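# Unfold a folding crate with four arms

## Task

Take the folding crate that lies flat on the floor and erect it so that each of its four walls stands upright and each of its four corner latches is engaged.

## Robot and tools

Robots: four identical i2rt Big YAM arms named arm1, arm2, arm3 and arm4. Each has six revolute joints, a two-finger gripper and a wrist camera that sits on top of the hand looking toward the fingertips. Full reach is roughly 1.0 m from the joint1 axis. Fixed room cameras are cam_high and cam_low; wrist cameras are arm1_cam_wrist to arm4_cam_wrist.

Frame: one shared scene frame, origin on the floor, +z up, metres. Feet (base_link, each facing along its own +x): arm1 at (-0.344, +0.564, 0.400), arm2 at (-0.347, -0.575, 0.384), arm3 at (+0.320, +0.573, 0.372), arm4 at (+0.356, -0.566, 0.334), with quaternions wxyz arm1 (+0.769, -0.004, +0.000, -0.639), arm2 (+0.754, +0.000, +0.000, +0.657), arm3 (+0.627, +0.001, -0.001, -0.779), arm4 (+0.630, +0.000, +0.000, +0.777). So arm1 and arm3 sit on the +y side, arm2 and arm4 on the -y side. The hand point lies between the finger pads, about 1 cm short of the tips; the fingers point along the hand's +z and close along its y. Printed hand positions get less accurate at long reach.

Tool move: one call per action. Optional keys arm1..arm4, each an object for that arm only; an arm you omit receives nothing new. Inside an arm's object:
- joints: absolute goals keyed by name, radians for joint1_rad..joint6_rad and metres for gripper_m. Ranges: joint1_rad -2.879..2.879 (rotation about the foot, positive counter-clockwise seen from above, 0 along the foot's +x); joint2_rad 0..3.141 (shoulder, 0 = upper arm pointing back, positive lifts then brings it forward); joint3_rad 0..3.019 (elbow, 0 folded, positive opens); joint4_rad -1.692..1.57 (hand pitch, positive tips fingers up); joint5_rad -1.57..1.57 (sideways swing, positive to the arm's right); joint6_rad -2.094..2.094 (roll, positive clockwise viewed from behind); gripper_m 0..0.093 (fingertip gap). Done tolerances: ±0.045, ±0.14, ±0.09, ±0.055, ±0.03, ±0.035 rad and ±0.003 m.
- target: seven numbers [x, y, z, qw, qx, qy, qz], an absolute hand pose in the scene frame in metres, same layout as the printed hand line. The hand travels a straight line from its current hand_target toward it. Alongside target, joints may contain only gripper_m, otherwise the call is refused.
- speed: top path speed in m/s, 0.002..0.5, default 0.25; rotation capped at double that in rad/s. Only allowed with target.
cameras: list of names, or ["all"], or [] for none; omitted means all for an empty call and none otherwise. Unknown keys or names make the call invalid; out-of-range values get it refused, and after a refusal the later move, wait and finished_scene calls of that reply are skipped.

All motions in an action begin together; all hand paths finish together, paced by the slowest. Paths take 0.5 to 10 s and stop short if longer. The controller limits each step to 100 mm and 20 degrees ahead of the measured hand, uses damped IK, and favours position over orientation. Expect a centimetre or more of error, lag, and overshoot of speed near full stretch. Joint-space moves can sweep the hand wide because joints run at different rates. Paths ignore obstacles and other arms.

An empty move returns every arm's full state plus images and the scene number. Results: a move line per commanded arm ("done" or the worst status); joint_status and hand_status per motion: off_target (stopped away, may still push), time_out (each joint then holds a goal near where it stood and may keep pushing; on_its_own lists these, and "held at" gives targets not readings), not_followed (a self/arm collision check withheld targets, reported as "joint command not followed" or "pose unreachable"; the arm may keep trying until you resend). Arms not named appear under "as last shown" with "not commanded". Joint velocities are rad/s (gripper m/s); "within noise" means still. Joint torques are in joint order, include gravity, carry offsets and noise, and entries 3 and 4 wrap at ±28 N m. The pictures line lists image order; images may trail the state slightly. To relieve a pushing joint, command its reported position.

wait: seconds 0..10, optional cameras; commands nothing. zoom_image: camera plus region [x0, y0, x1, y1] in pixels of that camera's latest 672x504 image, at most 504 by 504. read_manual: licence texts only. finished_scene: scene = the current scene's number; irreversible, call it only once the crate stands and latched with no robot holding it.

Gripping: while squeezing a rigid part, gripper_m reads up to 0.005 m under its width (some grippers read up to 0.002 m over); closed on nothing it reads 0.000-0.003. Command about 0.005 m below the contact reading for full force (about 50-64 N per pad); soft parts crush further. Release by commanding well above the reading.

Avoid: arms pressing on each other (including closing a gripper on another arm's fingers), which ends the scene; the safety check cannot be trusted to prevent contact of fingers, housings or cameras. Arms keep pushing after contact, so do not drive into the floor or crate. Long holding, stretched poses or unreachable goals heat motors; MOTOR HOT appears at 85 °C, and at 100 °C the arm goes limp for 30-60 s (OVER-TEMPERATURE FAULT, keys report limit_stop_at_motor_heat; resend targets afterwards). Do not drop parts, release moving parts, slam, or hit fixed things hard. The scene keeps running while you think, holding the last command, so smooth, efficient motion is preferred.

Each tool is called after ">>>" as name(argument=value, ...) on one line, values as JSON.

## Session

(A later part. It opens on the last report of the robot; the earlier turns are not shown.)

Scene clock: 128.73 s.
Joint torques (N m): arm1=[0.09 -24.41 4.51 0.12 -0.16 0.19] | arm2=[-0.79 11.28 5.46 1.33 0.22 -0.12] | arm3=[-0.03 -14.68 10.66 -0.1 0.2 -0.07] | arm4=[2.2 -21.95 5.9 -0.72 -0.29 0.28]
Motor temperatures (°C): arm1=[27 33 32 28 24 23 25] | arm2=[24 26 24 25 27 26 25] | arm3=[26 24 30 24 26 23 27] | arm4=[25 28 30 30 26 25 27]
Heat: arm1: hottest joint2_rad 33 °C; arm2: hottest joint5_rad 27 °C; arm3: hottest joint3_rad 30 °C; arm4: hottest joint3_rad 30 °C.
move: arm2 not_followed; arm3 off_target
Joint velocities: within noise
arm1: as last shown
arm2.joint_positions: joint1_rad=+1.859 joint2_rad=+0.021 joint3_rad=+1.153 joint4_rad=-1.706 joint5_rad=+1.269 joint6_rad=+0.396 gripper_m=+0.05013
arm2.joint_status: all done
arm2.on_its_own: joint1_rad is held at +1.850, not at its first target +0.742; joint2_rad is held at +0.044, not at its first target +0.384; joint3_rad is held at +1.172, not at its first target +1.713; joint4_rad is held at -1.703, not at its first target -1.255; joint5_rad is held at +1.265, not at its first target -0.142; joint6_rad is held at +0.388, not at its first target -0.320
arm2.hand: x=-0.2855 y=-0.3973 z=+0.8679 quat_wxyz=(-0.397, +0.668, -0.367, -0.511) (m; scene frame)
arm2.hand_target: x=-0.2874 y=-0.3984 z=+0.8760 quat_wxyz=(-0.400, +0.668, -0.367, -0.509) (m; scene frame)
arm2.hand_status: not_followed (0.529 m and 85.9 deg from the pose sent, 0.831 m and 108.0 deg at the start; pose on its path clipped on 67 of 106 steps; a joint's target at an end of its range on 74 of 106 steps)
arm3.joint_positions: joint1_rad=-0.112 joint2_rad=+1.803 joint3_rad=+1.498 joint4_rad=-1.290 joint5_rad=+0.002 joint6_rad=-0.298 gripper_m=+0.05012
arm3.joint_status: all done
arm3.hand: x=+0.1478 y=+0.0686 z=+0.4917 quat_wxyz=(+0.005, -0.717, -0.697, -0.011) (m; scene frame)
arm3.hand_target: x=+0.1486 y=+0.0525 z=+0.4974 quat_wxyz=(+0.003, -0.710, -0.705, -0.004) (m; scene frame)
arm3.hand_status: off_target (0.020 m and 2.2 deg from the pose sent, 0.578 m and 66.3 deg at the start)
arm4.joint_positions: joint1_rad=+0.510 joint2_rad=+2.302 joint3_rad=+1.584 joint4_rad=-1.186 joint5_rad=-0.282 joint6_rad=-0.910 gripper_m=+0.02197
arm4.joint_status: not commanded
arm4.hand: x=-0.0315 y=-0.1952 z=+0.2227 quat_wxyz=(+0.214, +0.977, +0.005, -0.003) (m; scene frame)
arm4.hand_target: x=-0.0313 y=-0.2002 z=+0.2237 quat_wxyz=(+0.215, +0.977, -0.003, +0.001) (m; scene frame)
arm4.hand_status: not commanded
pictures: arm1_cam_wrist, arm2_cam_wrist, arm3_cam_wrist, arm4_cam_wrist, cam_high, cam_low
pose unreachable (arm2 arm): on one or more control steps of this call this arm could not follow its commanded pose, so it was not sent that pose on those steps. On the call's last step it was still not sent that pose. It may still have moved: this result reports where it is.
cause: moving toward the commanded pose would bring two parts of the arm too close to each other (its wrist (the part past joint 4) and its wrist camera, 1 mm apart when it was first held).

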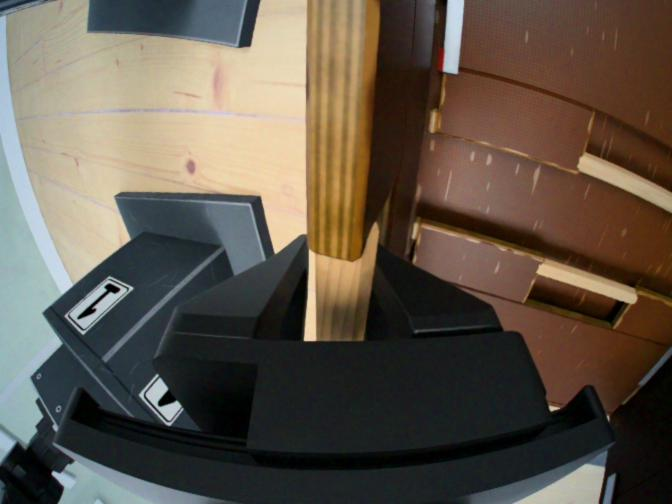

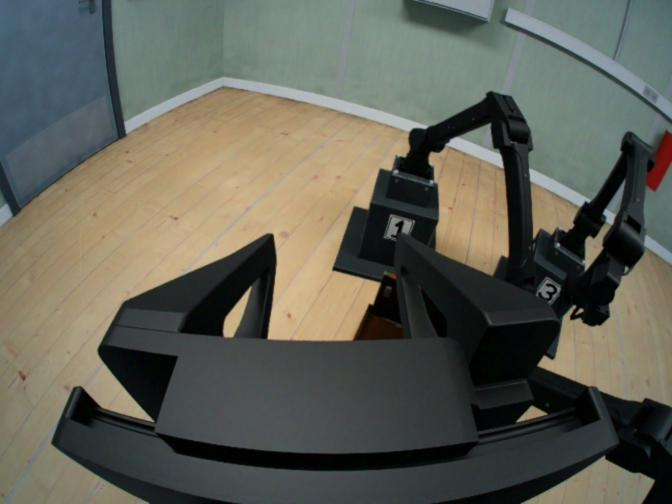

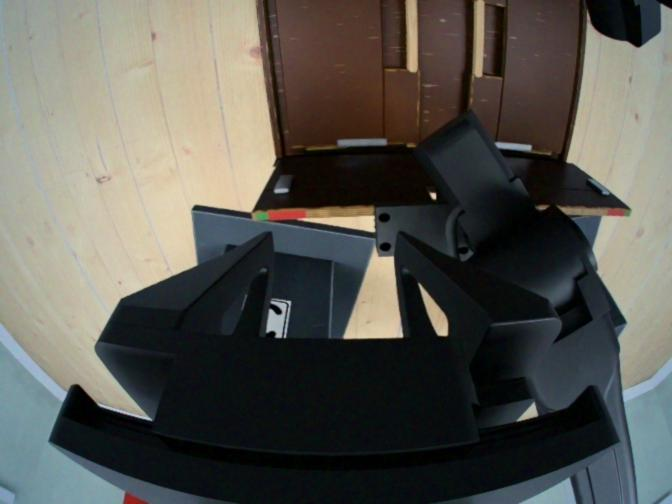

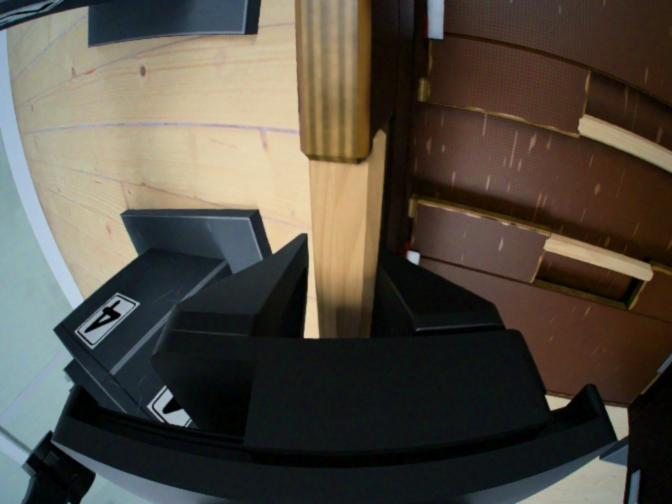

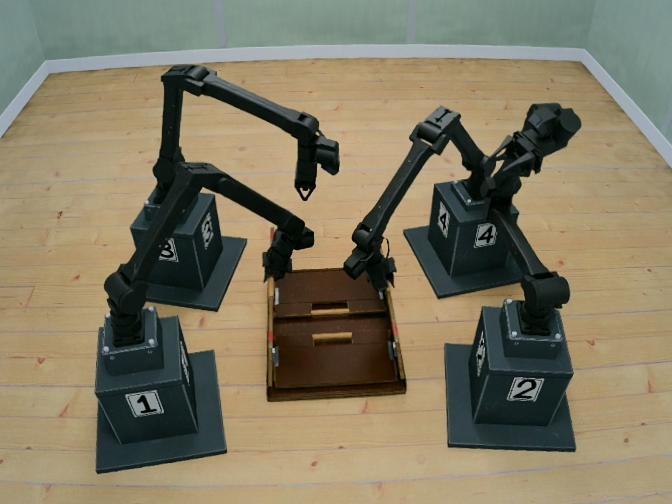

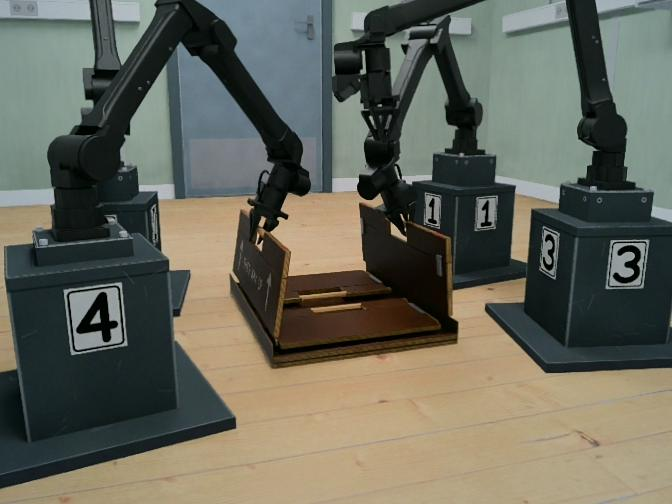

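>>> move(arm2={"joints":{"joint1_rad":0.3,"joint2_rad":0.4,"joint3_rad":1.6,"joint4_rad":-1.25,"joint5_rad":0,"joint6_rad":-0.39}})

>>> move(arm2={"joints":{"joint1_rad":-0.256,"joint2_rad":1.85,"joint3_rad":1.55,"joint4_rad":-1.295,"joint5_rad":0,"joint6_rad":-0.39}}, cameras=["arm2_cam_wrist","arm3_cam_wrist"])

Scene clock: 135.20 s.
Joint torques (N m): arm1=[-0.09 -24.35 4.16 0.13 -0.16 0.15] | arm2=[-0.79 7.65 5.6 2.37 -0.11 -0.11] | arm3=[0.03 -14.62 10.55 -0.24 0.2 -0.02] | arm4=[2.26 -21.95 5.89 -0.72 -0.3 0.28]
Motor temperatures (°C): arm1=[27 33 31 28 24 23 25] | arm2=[24 26 24 25 27 26 25] | arm3=[26 24 31 24 26 23 27] | arm4=[25 29 30 30 26 25 27]
Heat: arm1: hottest joint2_rad 33 °C; arm2: hottest joint5_rad 27 °C; arm3: hottest joint3_rad 31 °C; arm4: hottest joint3_rad 30 °C.
move: arm2 done
Joint velocities: within noise
arm1, arm3, arm4: as last shown
arm2.joint_positions: joint1_rad=+0.308 joint2_rad=+0.395 joint3_rad=+1.578 joint4_rad=-1.271 joint5_rad=+0.010 joint6_rad=-0.381 gripper_m=+0.05013
arm2.joint_status: all done
arm2.hand: x=-0.3604 y=-0.4863 z=+1.0547 quat_wxyz=(-0.527, +0.643, -0.362, -0.422) (m; scene frame)
arm2.hand_target: x=-0.3595 y=-0.4899 z=+1.0678 quat_wxyz=(-0.541, +0.632, -0.355, -0.427) (m; scene frame)
arm2.hand_status: not commanded
pictures: none

Scene clock: 137.00 s.
Joint torques (N m): arm1=[-0.44 -24.06 4.4 0.13 -0.17 0.16] | arm2=[-0.03 -19.19 8.16 -0.03 -0.02 -0.13] | arm3=[0.85 -14.74 10.52 -0.18 0.24 -0.04] | arm4=[2.26 -22.01 5.9 -0.72 -0.3 0.28]
Motor temperatures (°C): arm1=[27 33 31 28 24 23 25] | arm2=[24 26 24 25 27 26 25] | arm3=[26 24 31 24 26 23 27] | arm4=[25 29 30 30 26 25 27]
Heat: arm1: hottest joint2_rad 33 °C; arm2: hottest joint5_rad 27 °C; arm3: hottest joint3_rad 31 °C; arm4: hottest joint3_rad 30 °C.
move: arm2 done
Joint velocities: within noise
arm1, arm3, arm4: as last shown
arm2.joint_positions: joint1_rad=-0.249 joint2_rad=+1.863 joint3_rad=+1.529 joint4_rad=-1.286 joint5_rad=+0.001 joint6_rad=-0.372 gripper_m=+0.05013
arm2.joint_status: all done
arm2.hand: x=-0.1417 y=-0.0708 z=+0.4851 quat_wxyz=(+0.022, +0.702, -0.711, +0.010) (m; scene frame)
arm2.hand_target: x=-0.1392 y=-0.0658 z=+0.4932 quat_wxyz=(+0.016, +0.705, -0.709, +0.008) (m; scene frame)
arm2.hand_status: not commanded
pictures: arm2_cam_wrist, arm3_cam_wrist

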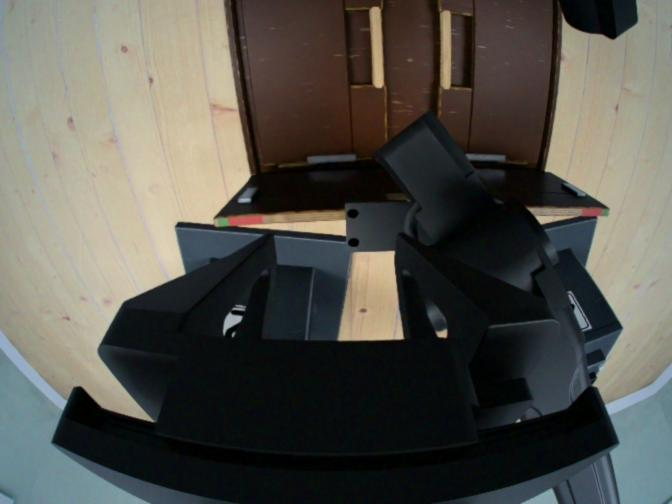

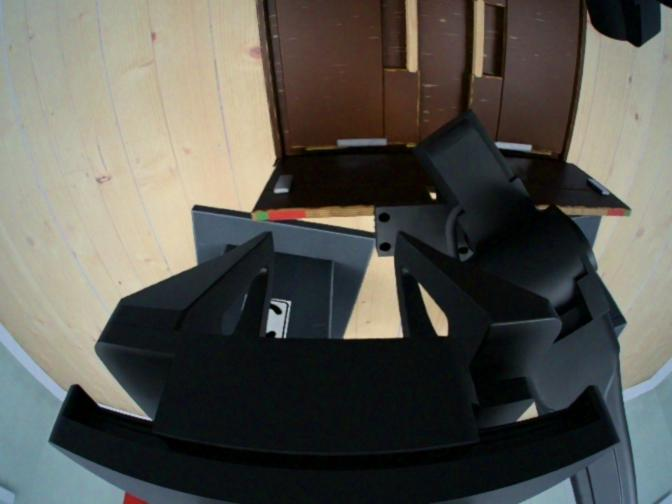

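>>> move(arm1={"target":[0.005,0.207,0.222,0,0,0.991,-0.13],"speed":0.15,"joints":{"gripper_m":0.033}}, arm4={"target":[-0.03,-0.212,0.222,-0.13,0.991,0,0],"speed":0.15,"joints":{"gripper_m":0.033}}, cameras=["all"])

Scene clock: 148.03 s.
Joint torques (N m): arm1=[1.38 -20.84 3.33 1.48 0.22 0.18] | arm2=[-0.21 -19.37 8.25 -0.12 -0.02 -0.12] | arm3=[0.38 -14.15 10.59 -0.13 0.23 -0.04] | arm4=[2.49 -17.96 5.5 0.7 -0.02 0.33]
Motor temperatures (°C): arm1=[27 33 31 28 24 23 25] | arm2=[24 26 25 25 27 26 25] | arm3=[26 25 32 24 26 23 27] | arm4=[25 29 29 30 26 25 27]
Heat: arm1: hottest joint2_rad 33 °C; arm2: hottest joint5_rad 27 °C; arm3: hottest joint3_rad 32 °C; arm4: hottest joint4_rad 30 °C.
move: arm1 done; arm4 done
Joint velocities: within noise
arm1.joint_positions: joint1_rad=+0.643 joint2_rad=+2.172 joint3_rad=+1.046 joint4_rad=-0.291 joint5_rad=+0.177 joint6_rad=-0.768 gripper_m=+0.03295
arm1.joint_status: all done
arm1.hand: x=-0.0025 y=+0.2064 z=+0.2170 quat_wxyz=(+0.008, +0.006, -0.993, +0.119) (m; scene frame)
arm1.hand_target: x=+0.0035 y=+0.2087 z=+0.2220 quat_wxyz=(+0.000, +0.004, -0.992, +0.125) (m; scene frame)
arm1.hand_status: done (0.009 m and 1.7 deg from the pose sent, 0.008 m and 40.3 deg at the start)
arm2.joint_positions: joint1_rad=-0.247 joint2_rad=+1.863 joint3_rad=+1.529 joint4_rad=-1.286 joint5_rad=+0.001 joint6_rad=-0.372 gripper_m=+0.05013
arm2.joint_status: not commanded
arm2.hand: x=-0.1425 y=-0.0705 z=+0.4851 quat_wxyz=(+0.022, +0.703, -0.711, +0.010) (m; scene frame)
arm2.hand_target: x=-0.1400 y=-0.0655 z=+0.4932 quat_wxyz=(+0.016, +0.705, -0.708, +0.008) (m; scene frame)
arm2.hand_status: not commanded
arm3: as last shown
arm4.joint_positions: joint1_rad=+0.674 joint2_rad=+2.052 joint3_rad=+1.119 joint4_rad=-0.489 joint5_rad=+0.198 joint6_rad=-0.717 gripper_m=+0.03293
arm4.joint_status: all done
arm4.hand: x=-0.0243 y=-0.2080 z=+0.2208 quat_wxyz=(-0.123, +0.992, +0.006, +0.007) (m; scene frame)
arm4.hand_target: x=-0.0266 y=-0.2127 z=+0.2215 quat_wxyz=(-0.126, +0.992, +0.002, +0.003) (m; scene frame)
arm4.hand_status: done (0.007 m and 1.3 deg from the pose sent, 0.017 m and 39.7 deg at the start)
pictures: arm1_cam_wrist, arm2_cam_wrist, arm3_cam_wrist, arm4_cam_wrist, cam_high, cam_low

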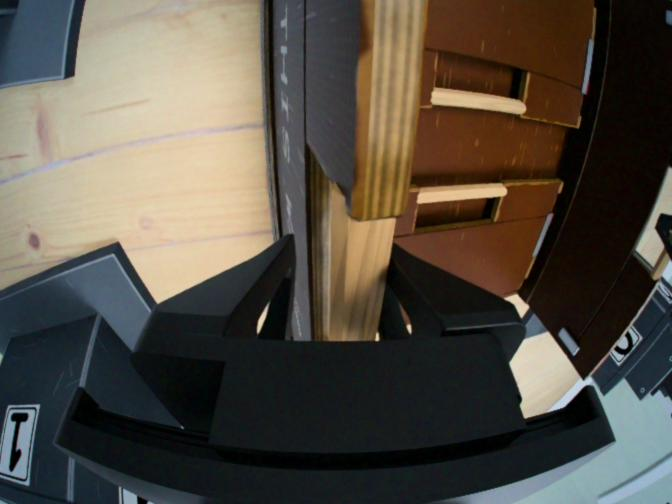

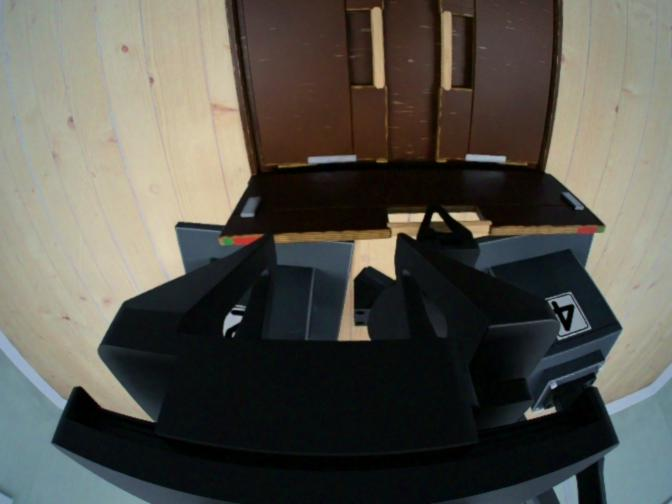

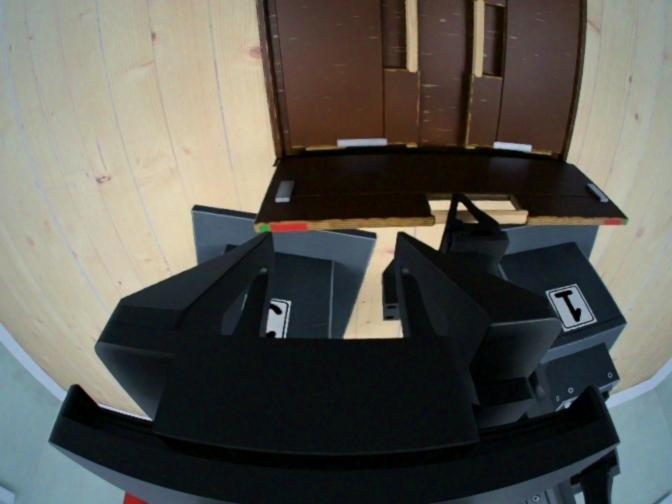

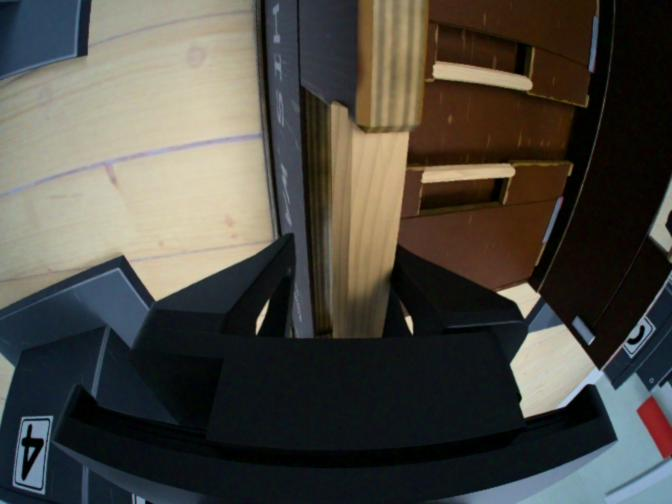

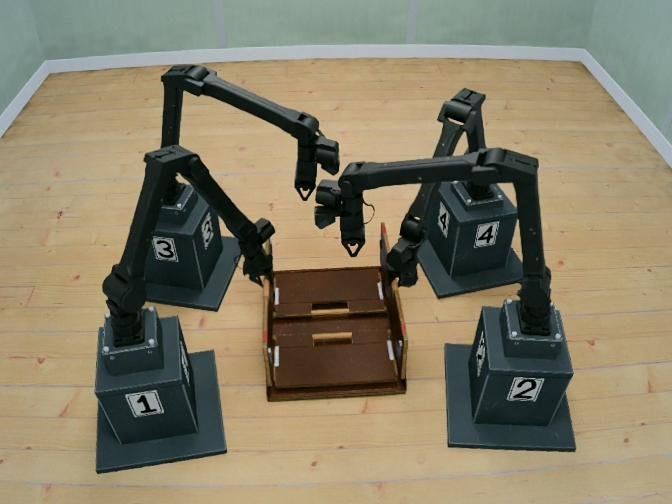

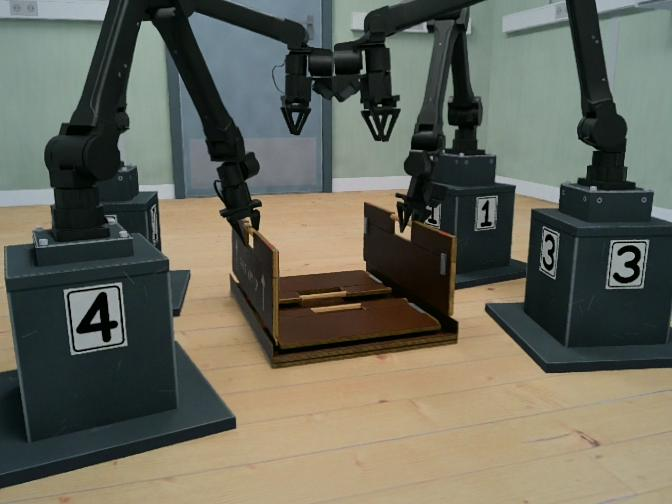

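>>> move(arm2={"target":[-0.069,0.022,0.15,0,0.7071,-0.7071,0],"speed":0.2,"joints":{"gripper_m":0.05}}, cameras=["arm2_cam_wrist","cam_low"])

Scene clock: 153.37 s.
Joint torques (N m): arm1=[0.79 -20.25 3.37 1.57 0.22 0.23] | arm2=[-0.38 -24.41 7.58 0.47 -0.11 -0.13] | arm3=[0.5 -14.33 10.55 -0.08 0.2 -0.08] | arm4=[2.49 -17.96 5.5 0.75 -0.02 0.32]
Motor temperatures (°C): arm1=[27 33 31 28 24 23 25] | arm2=[24 26 25 25 27 26 25] | arm3=[26 25 32 24 26 23 27] | arm4=[25 29 29 30 26 25 27]
Heat: arm1: hottest joint2_rad 33 °C; arm2: hottest joint5_rad 27 °C; arm3: hottest joint3_rad 32 °C; arm4: hottest joint4_rad 30 °C.
move: arm2 off_target
Joint velocities: within noise
arm1.joint_positions: joint1_rad=+0.643 joint2_rad=+2.172 joint3_rad=+1.046 joint4_rad=-0.291 joint5_rad=+0.177 joint6_rad=-0.767 gripper_m=+0.03295
arm1.joint_status: not commanded
arm1.hand: x=-0.0025 y=+0.2064 z=+0.2170 quat_wxyz=(+0.008, +0.005, -0.993, +0.119) (m; scene frame)
arm1.hand_target: x=+0.0035 y=+0.2087 z=+0.2220 quat_wxyz=(+0.000, +0.003, -0.992, +0.125) (m; scene frame)
arm1.hand_status: not commanded
arm2.joint_positions: joint1_rad=-0.299 joint2_rad=+2.575 joint3_rad=+1.782 joint4_rad=-0.817 joint5_rad=+0.001 joint6_rad=-0.426 gripper_m=+0.05013
arm2.joint_status: all done
arm2.hand: x=-0.0775 y=+0.0015 z=+0.1412 quat_wxyz=(+0.018, +0.704, -0.710, +0.007) (m; scene frame)
arm2.hand_target: x=-0.0657 y=+0.0173 z=+0.1505 quat_wxyz=(-0.001, +0.704, -0.710, -0.001) (m; scene frame)
arm2.hand_status: off_target (0.024 m and 2.3 deg from the pose sent, 0.355 m and 2.9 deg at the start)
arm3, arm4: as last shown
pictures: arm2_cam_wrist, cam_low

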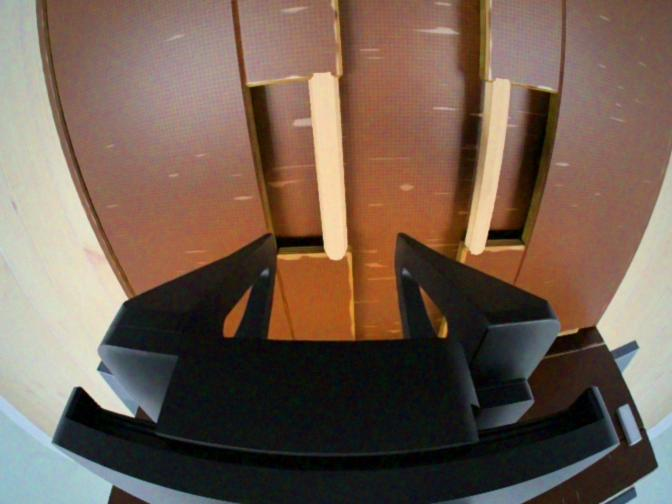

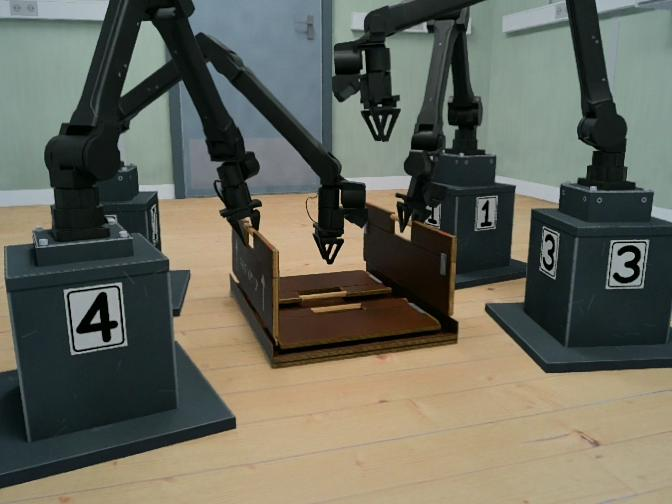

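>>> move(arm2={"target":[-0.072,0.012,0.046,0,0.7071,-0.7071,0],"speed":0.12}, cameras=["arm2_cam_wrist","cam_low"])

Scene clock: 157.73 s.
Joint torques (N m): arm1=[0.15 -20.89 3.26 1.55 0.24 0.21] | arm2=[-0.21 -24.7 6.94 0.68 -0.08 -0.13] | arm3=[0.56 -14.51 10.52 -0.27 0.21 -0.02] | arm4=[2.49 -17.9 5.52 0.73 -0.02 0.32]
Motor temperatures (°C): arm1=[27 33 31 28 24 23 25] | arm2=[24 27 25 25 27 26 25] | arm3=[26 25 32 24 26 23 27] | arm4=[25 30 29 30 26 25 27]
Heat: arm1: hottest joint2_rad 33 °C; arm2: hottest joint2_rad 27 °C; arm3: hottest joint3_rad 32 °C; arm4: hottest joint2_rad 30 °C.
move: arm2 off_target
Joint velocities: within noise
arm1, arm3, arm4: as last shown
arm2.joint_positions: joint1_rad=-0.299 joint2_rad=+2.772 joint3_rad=+1.877 joint4_rad=-0.716 joint5_rad=+0.001 joint6_rad=-0.427 gripper_m=+0.05013
arm2.joint_status: not commanded
arm2.hand: x=-0.0808 y=-0.0057 z=+0.0423 quat_wxyz=(+0.018, +0.704, -0.710, +0.007) (m; scene frame)
arm2.hand_target: x=-0.0728 y=+0.0100 z=+0.0462 quat_wxyz=(+0.001, +0.707, -0.707, +0.000) (m; scene frame)
arm2.hand_status: off_target (0.020 m and 2.3 deg from the pose sent, 0.096 m and 2.3 deg at the start)
pictures: arm2_cam_wrist, cam_low

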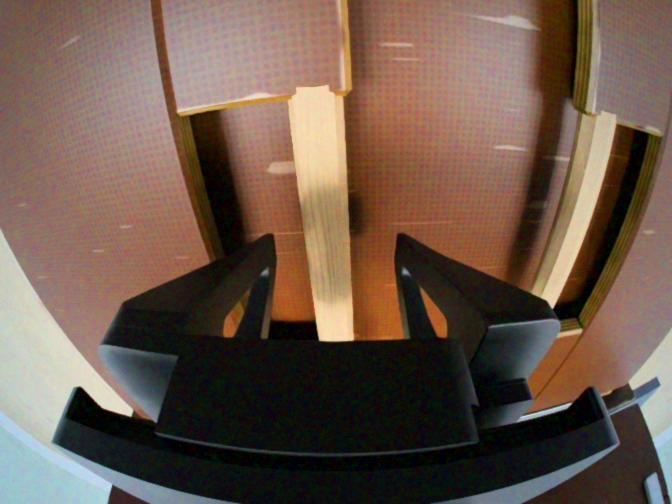

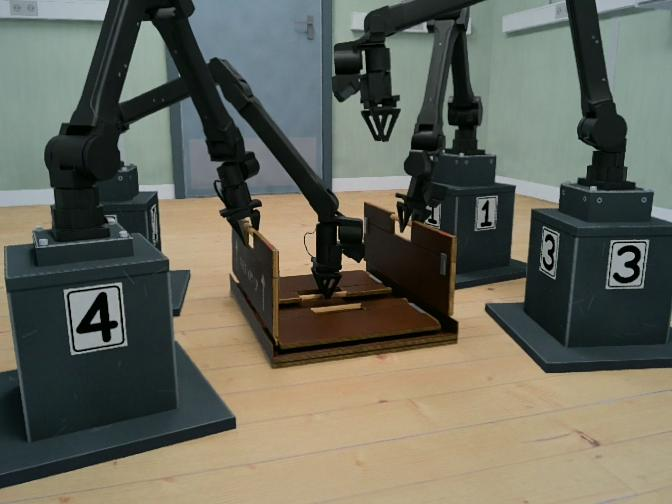

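>>> move(arm2={"target":[-0.072,0.012,0.032,0,0.7071,-0.7071,0],"speed":0.08})

>>> move(arm2={"joints":{"gripper_m":0.0}}, cameras=["arm2_cam_wrist"])

Scene clock: 159.93 s.
Joint torques (N m): arm1=[0.85 -21.54 3.38 1.28 0.27 0.21] | arm2=[-0.21 -24.41 6.98 0.65 -0.08 -0.13] | arm3=[0.5 -14.68 10.59 -0.16 0.2 -0.06] | arm4=[2.49 -17.96 5.5 0.75 -0.02 0.32]
Motor temperatures (°C): arm1=[27 33 31 28 24 23 25] | arm2=[24 27 25 25 27 26 25] | arm3=[26 25 33 24 26 23 27] | arm4=[25 30 29 30 26 25 27]
Heat: arm1: hottest joint2_rad 33 °C; arm2: hottest joint2_rad 27 °C; arm3: hottest joint3_rad 33 °C; arm4: hottest joint2_rad 30 °C.
move: arm2 off_target
Joint velocities: within noise
arm1, arm3, arm4: as last shown
arm2.joint_positions: joint1_rad=-0.299 joint2_rad=+2.803 joint3_rad=+1.907 joint4_rad=-0.709 joint5_rad=+0.001 joint6_rad=-0.429 gripper_m=+0.05013
arm2.joint_status: not commanded
arm2.hand: x=-0.0793 y=-0.0024 z=+0.0306 quat_wxyz=(+0.016, +0.705, -0.709, +0.006) (m; scene frame)
arm2.hand_target: x=-0.0719 y=+0.0120 z=+0.0327 quat_wxyz=(+0.000, +0.707, -0.707, +0.000) (m; scene frame)
arm2.hand_status: off_target (0.016 m and 2.0 deg from the pose sent, 0.022 m and 2.3 deg at the start)
pictures: none

Scene clock: 160.70 s.
Joint torques (N m): arm1=[0.97 -20.72 3.43 1.5 0.21 0.22] | arm2=[-0.26 -24.35 6.98 0.76 0.18 0.1] | arm3=[0.15 -14.8 10.56 -0.18 0.2 -0.05] | arm4=[2.49 -17.96 5.5 0.73 -0.02 0.32]
Motor temperatures (°C): arm1=[27 33 31 28 24 23 25] | arm2=[24 27 25 25 27 26 25] | arm3=[26 25 33 24 26 23 27] | arm4=[25 30 29 30 26 25 27]
Heat: arm1: hottest joint2_rad 33 °C; arm2: hottest joint2_rad 27 °C; arm3: hottest joint3_rad 33 °C; arm4: hottest joint2_rad 30 °C.
move: arm2 off_target
Joint velocities: within noise
arm1, arm3, arm4: as last shown
arm2.joint_positions: joint1_rad=-0.295 joint2_rad=+2.803 joint3_rad=+1.907 joint4_rad=-0.712 joint5_rad=-0.015 joint6_rad=-0.458 gripper_m=+0.01707
arm2.joint_status: gripper_m off_target (ended at +0.01710, target +0.00000)
arm2.hand: x=-0.0847 y=-0.0008 z=+0.0307 quat_wxyz=(+0.020, +0.716, -0.697, -0.001) (m; scene frame)
arm2.hand_target: x=-0.0760 y=+0.0138 z=+0.0327 quat_wxyz=(+0.001, +0.712, -0.702, -0.004) (m; scene frame)
arm2.hand_status: not commanded
pictures: arm2_cam_wrist

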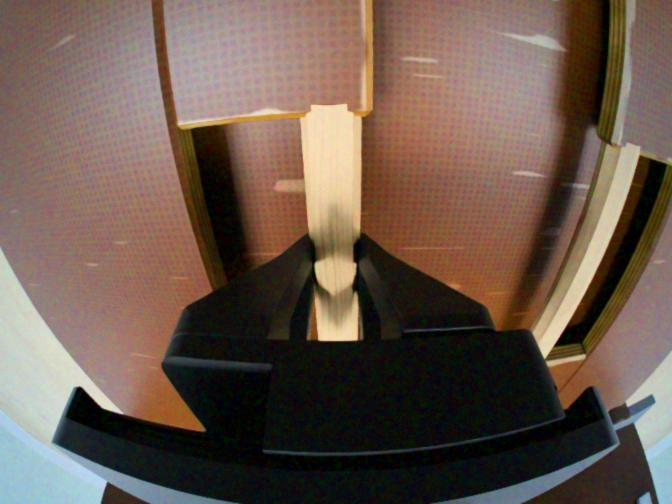

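>>> move(arm2={"target":[-0.086,0.013,0.092,0.123,0.696,-0.696,-0.123],"speed":0.12})

>>> move(arm2={"target":[-0.102,0.013,0.146,0.183,0.683,-0.683,-0.183],"speed":0.12}, cameras=["arm2_cam_wrist","cam_low"])

Scene clock: 167.00 s.
Joint torques (N m): arm1=[0.73 -20.6 3.37 1.37 0.22 0.21] | arm2=[-0.5 -28.22 6.8 -1.55 -1.61 0.22] | arm3=[0.38 -14.33 10.59 -0.1 0.2 -0.03] | arm4=[2.49 -17.96 5.52 0.75 -0.02 0.32]
Motor temperatures (°C): arm1=[27 34 31 28 24 23 25] | arm2=[24 28 25 25 27 26 25] | arm3=[26 25 33 24 26 23 27] | arm4=[25 30 29 30 26 25 27]
Heat: arm1: hottest joint2_rad 34 °C; arm2: hottest joint2_rad 28 °C; arm3: hottest joint3_rad 33 °C; arm4: hottest joint2_rad 30 °C.
move: arm2 off_target
Joint velocities: within noise
arm1, arm4: as last shown
arm2.joint_positions: joint1_rad=-0.362 joint2_rad=+2.811 joint3_rad=+2.013 joint4_rad=-0.944 joint5_rad=-0.266 joint6_rad=-0.548 gripper_m=+0.01681
arm2.joint_status: not commanded
arm2.hand: x=-0.0861 y=-0.0020 z=+0.0621 quat_wxyz=(+0.116, +0.708, -0.689, -0.106) (m; scene frame)
arm2.hand_target: x=-0.0810 y=+0.0131 z=+0.0906 quat_wxyz=(+0.116, +0.696, -0.698, -0.122) (m; scene frame)
arm2.hand_status: off_target (0.033 m and 2.7 deg from the pose sent, 0.063 m and 18.5 deg at the start)
arm3.joint_positions: joint1_rad=-0.112 joint2_rad=+1.803 joint3_rad=+1.498 joint4_rad=-1.290 joint5_rad=+0.002 joint6_rad=-0.298 gripper_m=+0.05012
arm3.joint_status: not commanded
arm3.hand: x=+0.1478 y=+0.0686 z=+0.4917 quat_wxyz=(+0.005, -0.717, -0.697, -0.011) (m; scene frame)
arm3.hand_target: x=+0.1486 y=+0.0525 z=+0.4974 quat_wxyz=(+0.003, -0.710, -0.705, -0.004) (m; scene frame)
arm3.hand_status: not commanded
pictures: none

Scene clock: 168.40 s.
Joint torques (N m): arm1=[0.62 -20.72 3.15 1.37 0.23 0.24] | arm2=[1.03 -30.51 5.85 -2.73 -2.21 0.1] | arm3=[0.56 -14.51 10.62 -0.09 0.22 -0.05] | arm4=[2.43 -17.96 5.5 0.75 -0.03 0.32]
Motor temperatures (°C): arm1=[27 34 31 28 24 23 25] | arm2=[24 28 25 25 28 26 25] | arm3=[26 25 33 24 26 23 27] | arm4=[25 30 29 30 26 25 27]
Heat: arm1: hottest joint2_rad 34 °C; arm2: hottest joint2_rad 28 °C; arm3: hottest joint3_rad 33 °C; arm4: hottest joint2_rad 30 °C.
move: arm2 off_target
Joint velocities: within noise
arm1, arm3: as last shown
arm2.joint_positions: joint1_rad=-0.388 joint2_rad=+2.789 joint3_rad=+2.055 joint4_rad=-1.102 joint5_rad=-0.404 joint6_rad=-0.591 gripper_m=+0.01679
arm2.joint_status: not commanded
arm2.hand: x=-0.0934 y=-0.0020 z=+0.1002 quat_wxyz=(+0.171, +0.691, -0.683, -0.164) (m; scene frame)
arm2.hand_target: x=-0.1017 y=+0.0145 z=+0.1437 quat_wxyz=(+0.181, +0.684, -0.683, -0.182) (m; scene frame)
arm2.hand_status: off_target (0.049 m and 2.7 deg from the pose sent, 0.087 m and 12.1 deg at the start)
arm4.joint_positions: joint1_rad=+0.675 joint2_rad=+2.052 joint3_rad=+1.119 joint4_rad=-0.489 joint5_rad=+0.194 joint6_rad=-0.717 gripper_m=+0.03293
arm4.joint_status: not commanded
arm4.hand: x=-0.0253 y=-0.2091 z=+0.2206 quat_wxyz=(-0.122, +0.993, +0.007, +0.006) (m; scene frame)
arm4.hand_target: x=-0.0274 y=-0.2137 z=+0.2213 quat_wxyz=(-0.124, +0.992, +0.002, +0.001) (m; scene frame)
arm4.hand_status: not commanded
pictures: arm2_cam_wrist, cam_low

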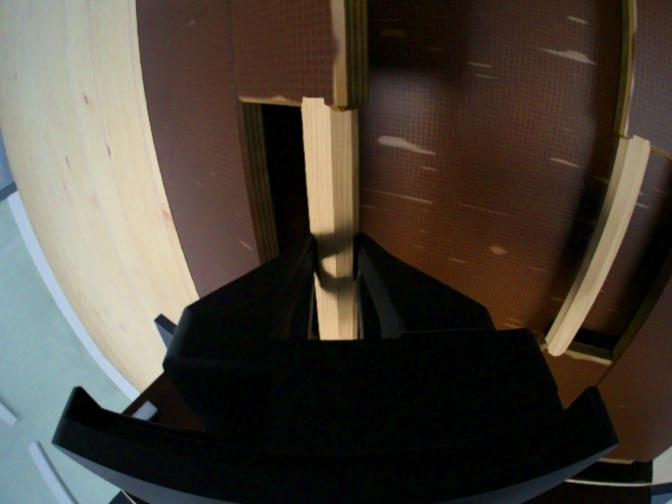

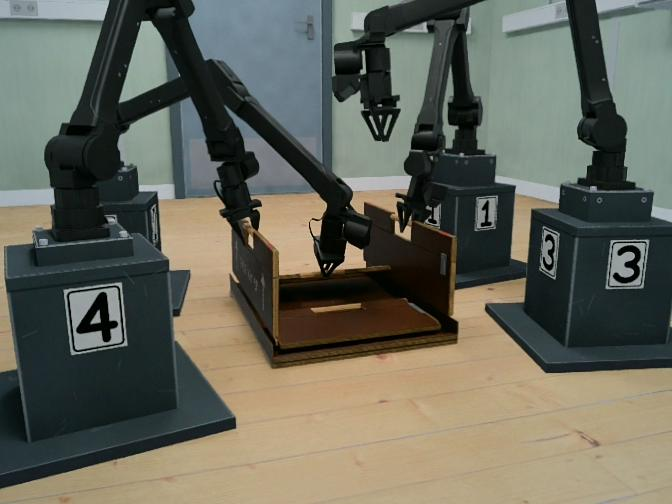

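>>> move(arm2={"target":[-0.135,0.013,0.19,0.207,0.676,-0.676,-0.207],"speed":0.12})

>>> move(arm2={"target":[-0.19,0.013,0.215,0.195,0.68,-0.68,-0.195],"speed":0.12}, cameras=["arm2_cam_wrist","cam_low"])

Scene clock: 170.87 s.
Joint torques (N m): arm1=[0.67 -21.01 3.28 1.44 0.27 0.21] | arm2=[2.73 -30.04 4.62 -1.59 -1.91 0.21] | arm3=[0.26 -14.56 10.59 -0.14 0.22 -0.03] | arm4=[2.32 -17.96 5.5 0.73 -0.02 0.32]
Motor temperatures (°C): arm1=[27 34 30 28 24 23 25] | arm2=[24 28 25 25 28 26 25] | arm3=[26 25 33 24 26 23 27] | arm4=[25 31 29 30 26 25 26]
Heat: arm1: hottest joint2_rad 34 °C; arm2: hottest joint2_rad 28 °C; arm3: hottest joint3_rad 33 °C; arm4: hottest joint2_rad 31 °C.
move: arm2 off_target
Joint velocities: within noise
arm1, arm3: as last shown
arm2.joint_positions: joint1_rad=-0.379 joint2_rad=+2.693 joint3_rad=+1.986 joint4_rad=-1.174 joint5_rad=-0.483 joint6_rad=-0.591 gripper_m=+0.01649
arm2.joint_status: not commanded
arm2.hand: x=-0.1141 y=-0.0019 z=+0.1528 quat_wxyz=(+0.200, +0.679, -0.679, -0.195) (m; scene frame)
arm2.hand_target: x=-0.1341 y=+0.0139 z=+0.1883 quat_wxyz=(+0.207, +0.676, -0.676, -0.207) (m; scene frame)
arm2.hand_status: off_target (0.045 m and 1.7 deg from the pose sent, 0.100 m and 6.7 deg at the start)
arm4.joint_positions: joint1_rad=+0.677 joint2_rad=+2.052 joint3_rad=+1.119 joint4_rad=-0.489 joint5_rad=+0.194 joint6_rad=-0.717 gripper_m=+0.03293
arm4.joint_status: not commanded
arm4.hand: x=-0.0259 y=-0.2097 z=+0.2206 quat_wxyz=(-0.122, +0.993, +0.008, +0.005) (m; scene frame)
arm4.hand_target: x=-0.0275 y=-0.2138 z=+0.2213 quat_wxyz=(-0.124, +0.992, +0.002, +0.001) (m; scene frame)
arm4.hand_status: not commanded
pictures: none

Scene clock: 172.13 s.
Joint torques (N m): arm1=[0.97 -20.84 3.29 1.36 0.23 0.22] | arm2=[5.25 -26.93 4.63 -0.08 -1.61 0.39] | arm3=[0.38 -14.62 10.71 -0.18 0.2 -0.07] | arm4=[2.37 -17.96 5.5 0.73 -0.02 0.32]
Motor temperatures (°C): arm1=[27 34 30 28 24 23 25] | arm2=[24 28 25 25 28 26 25] | arm3=[26 25 33 24 26 23 27] | arm4=[25 31 29 30 26 25 26]
Heat: arm1: hottest joint2_rad 34 °C; arm2: hottest joint2_rad 28 °C; arm3: hottest joint3_rad 33 °C; arm4: hottest joint2_rad 31 °C.
move: arm2 off_target
Joint velocities: within noise
arm1, arm3, arm4: as last shown
arm2.joint_positions: joint1_rad=-0.325 joint2_rad=+2.535 joint3_rad=+1.805 joint4_rad=-1.094 joint5_rad=-0.480 joint6_rad=-0.509 gripper_m=+0.01593
arm2.joint_status: not commanded
arm2.hand: x=-0.1512 y=-0.0033 z=+0.1994 quat_wxyz=(+0.187, +0.677, -0.687, -0.189) (m; scene frame)
arm2.hand_target: x=-0.1884 y=+0.0122 z=+0.2148 quat_wxyz=(+0.195, +0.680, -0.679, -0.195) (m; scene frame)
arm2.hand_status: off_target (0.045 m and 1.5 deg from the pose sent, 0.099 m and 0.6 deg at the start)
pictures: arm2_cam_wrist, cam_low

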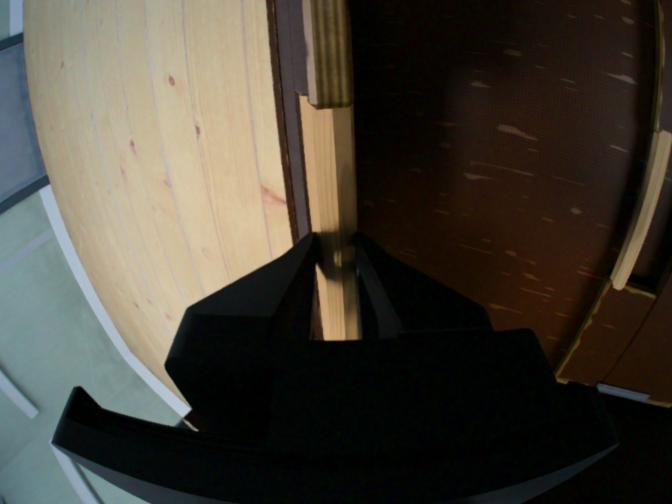

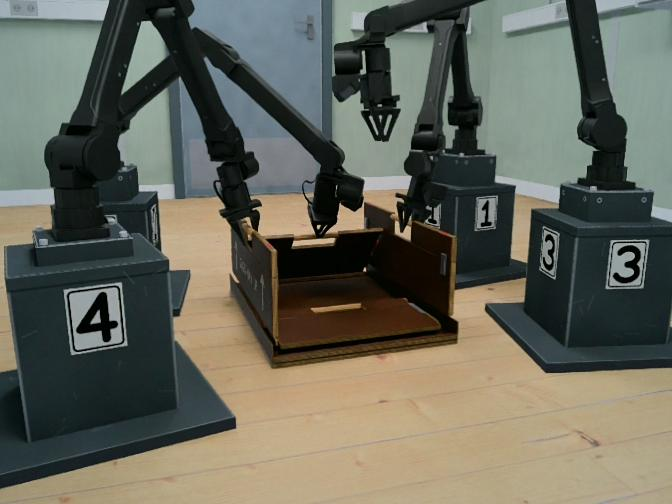

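>>> move(arm2={"target":[-0.245,0.013,0.215,0.174,0.685,-0.685,-0.174],"speed":0.1}, cameras=["arm2_cam_wrist","cam_low","cam_high"])

Scene clock: 174.20 s.
Joint torques (N m): arm1=[0.85 -20.25 3.32 1.36 0.26 0.27] | arm2=[7.24 -21.66 5.05 1.22 -1.49 0.4] | arm3=[0.44 -14.8 10.66 -0.21 0.21 -0.02] | arm4=[2.37 -17.96 5.52 0.75 -0.02 0.32]
Motor temperatures (°C): arm1=[27 34 30 28 24 23 25] | arm2=[24 29 25 25 28 26 25] | arm3=[26 25 33 24 26 23 27] | arm4=[25 31 29 30 26 25 26]
Heat: arm1: hottest joint2_rad 34 °C; arm2: hottest joint2_rad 29 °C; arm3: hottest joint3_rad 33 °C; arm4: hottest joint2_rad 31 °C.
move: arm2 off_target
Joint velocities: within noise
arm1.joint_positions: joint1_rad=+0.643 joint2_rad=+2.172 joint3_rad=+1.046 joint4_rad=-0.291 joint5_rad=+0.177 joint6_rad=-0.767 gripper_m=+0.03295
arm1.joint_status: not commanded
arm1.hand: x=-0.0025 y=+0.2064 z=+0.2170 quat_wxyz=(+0.008, +0.005, -0.993, +0.119) (m; scene frame)
arm1.hand_target: x=+0.0035 y=+0.2087 z=+0.2220 quat_wxyz=(+0.000, +0.003, -0.992, +0.125) (m; scene frame)
arm1.hand_status: not commanded
arm2.joint_positions: joint1_rad=-0.253 joint2_rad=+2.410 joint3_rad=+1.657 joint4_rad=-1.002 joint5_rad=-0.443 joint6_rad=-0.387 gripper_m=+0.01434
arm2.joint_status: not commanded
arm2.hand: x=-0.1928 y=-0.0055 z=+0.2287 quat_wxyz=(+0.167, +0.672, -0.702, -0.167) (m; scene frame)
arm2.hand_target: x=-0.2440 y=+0.0064 z=+0.2160 quat_wxyz=(+0.180, +0.684, -0.686, -0.170) (m; scene frame)
arm2.hand_status: off_target (0.057 m and 2.7 deg from the pose sent, 0.096 m and 2.4 deg at the start)
arm3, arm4: as last shown
pictures: arm2_cam_wrist, cam_high, cam_low

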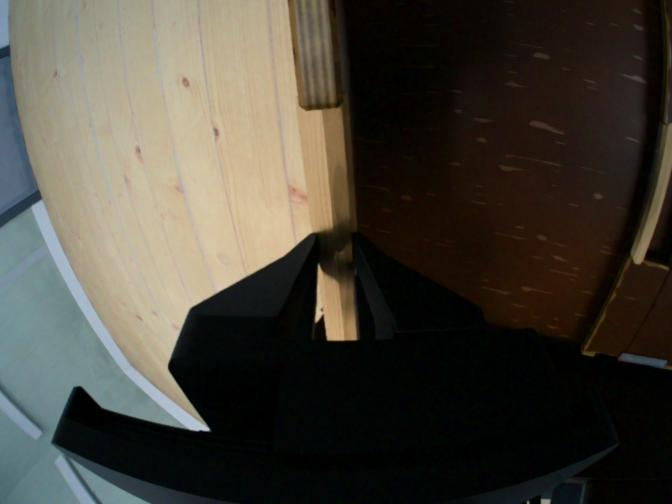

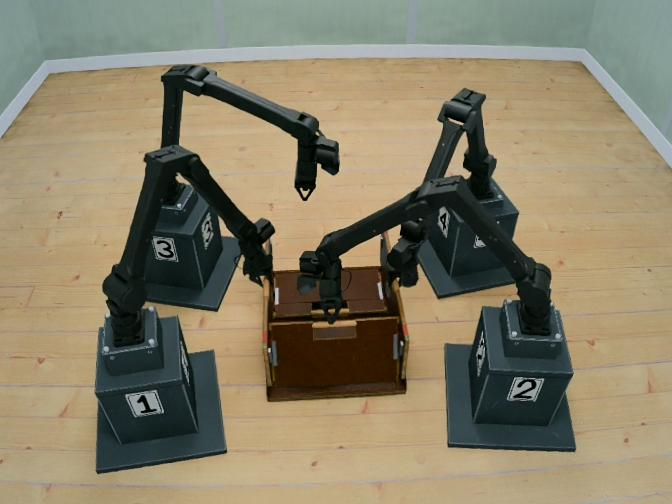

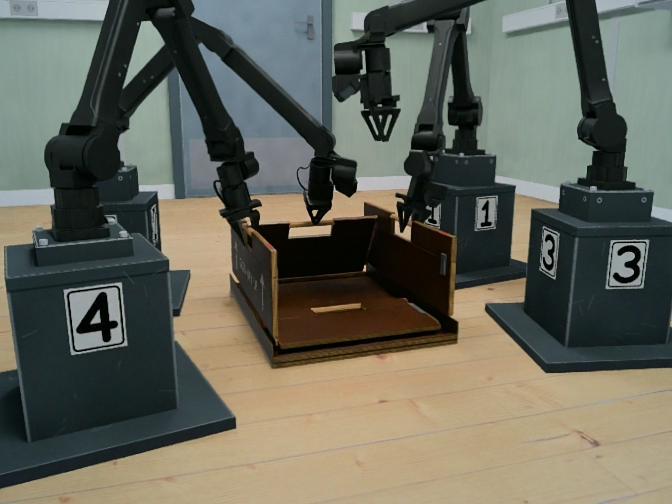

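>>> zoom_image(camera="cam_high", region=[250, 250, 420, 410])

>>> zoom_image(camera="cam_low", region=[220, 190, 470, 370])

Scaled by 2.965 from the camera's 672x504 image, which has a finer 960x720 frame.

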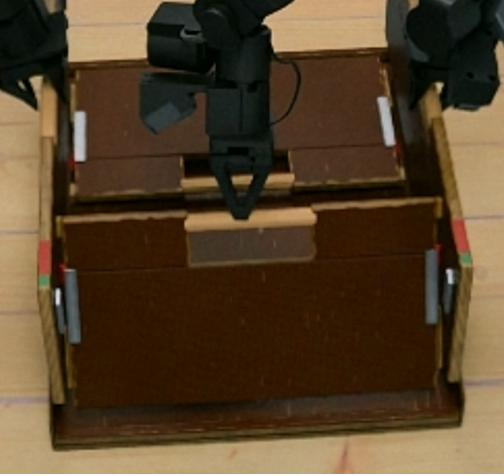

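Scaled by 2.016 from the camera's 672x504 image, which has a finer 960x720 frame.

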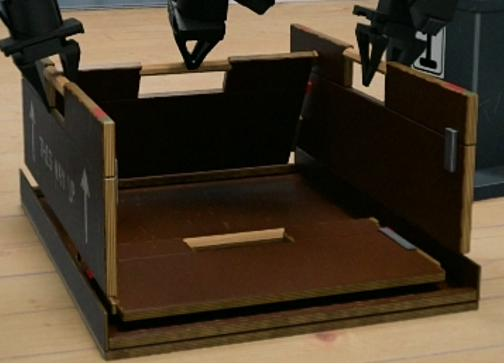

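>>> move(arm2={"target":[-0.275,0.01,0.212,0.15,0.69,-0.69,-0.15],"speed":0.1}, cameras=["arm2_cam_wrist","cam_low","cam_high"])

>>> zoom_image(camera="cam_high", region=[250, 250, 420, 410])

>>> zoom_image(camera="cam_low", region=[220, 190, 470, 370])

Scene clock: 177.63 s.
Joint torques (N m): arm1=[0.67 -20.95 3.28 1.42 0.26 0.21] | arm2=[7.65 -18.9 5.26 2.32 -1.35 0.42] | arm3=[0.44 -14.56 10.56 -0.1 0.22 -0.06] | arm4=[2.37 -17.96 5.52 0.75 -0.02 0.32]
Motor temperatures (°C): arm1=[27 34 30 28 23 23 25] | arm2=[24 28 25 25 29 26 25] | arm3=[26 25 33 24 26 23 27] | arm4=[25 31 29 30 26 25 26]
Heat: arm1: hottest joint2_rad 34 °C; arm2: hottest joint5_rad 29 °C; arm3: hottest joint3_rad 33 °C; arm4: hottest joint2_rad 31 °C.
move: arm2 off_target
Joint velocities: within noise
arm1, arm3, arm4: as last shown
arm2.joint_positions: joint1_rad=-0.195 joint2_rad=+2.338 joint3_rad=+1.571 joint4_rad=-0.929 joint5_rad=-0.387 joint6_rad=-0.312 gripper_m=+0.01399
arm2.joint_status: not commanded
arm2.hand: x=-0.2198 y=-0.0059 z=+0.2420 quat_wxyz=(+0.140, +0.677, -0.707, -0.144) (m; scene frame)
arm2.hand_target: x=-0.2729 y=+0.0048 z=+0.2156 quat_wxyz=(+0.150, +0.692, -0.690, -0.149) (m; scene frame)
arm2.hand_status: off_target (0.065 m and 2.8 deg from the pose sent, 0.085 m and 3.7 deg at the start)
pictures: arm2_cam_wrist, cam_high, cam_low

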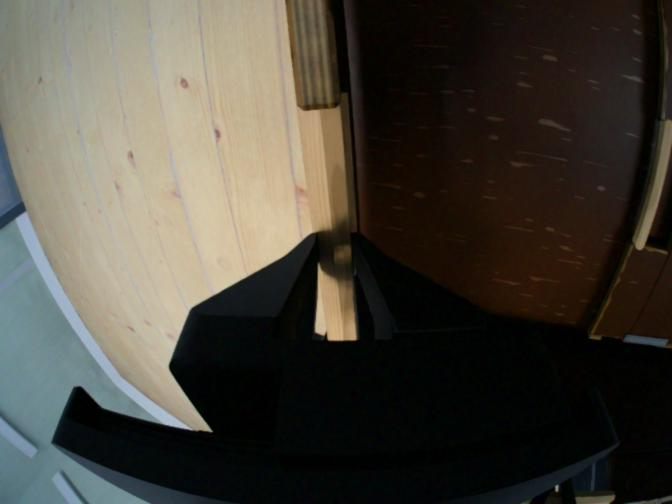

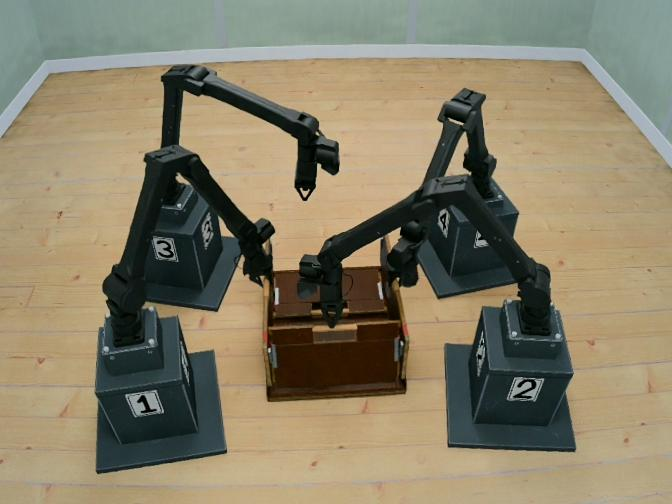

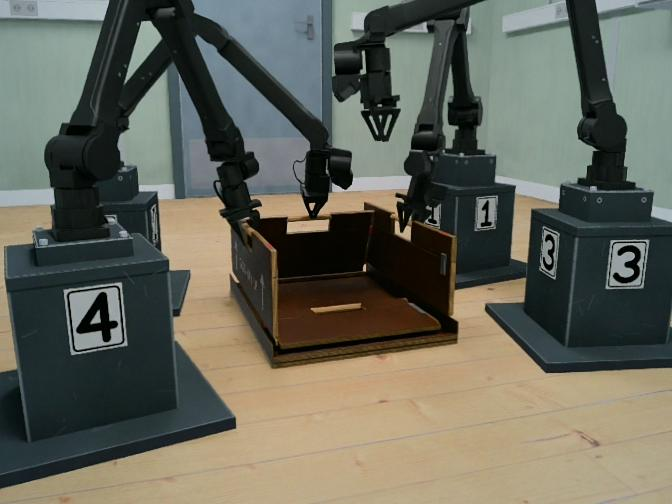

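Scaled by 2.965 from the camera's 672x504 image, which has a finer 960x720 frame.

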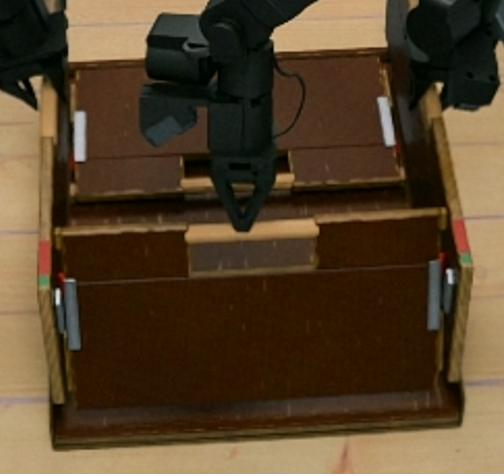

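Scaled by 2.016 from the camera's 672x504 image, which has a finer 960x720 frame.

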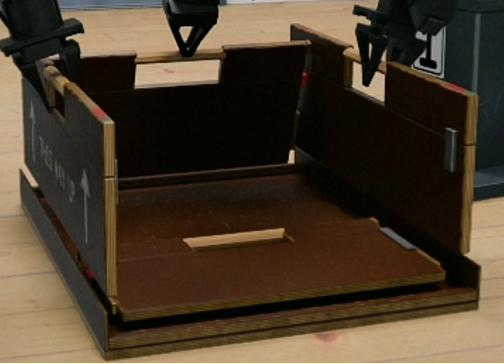

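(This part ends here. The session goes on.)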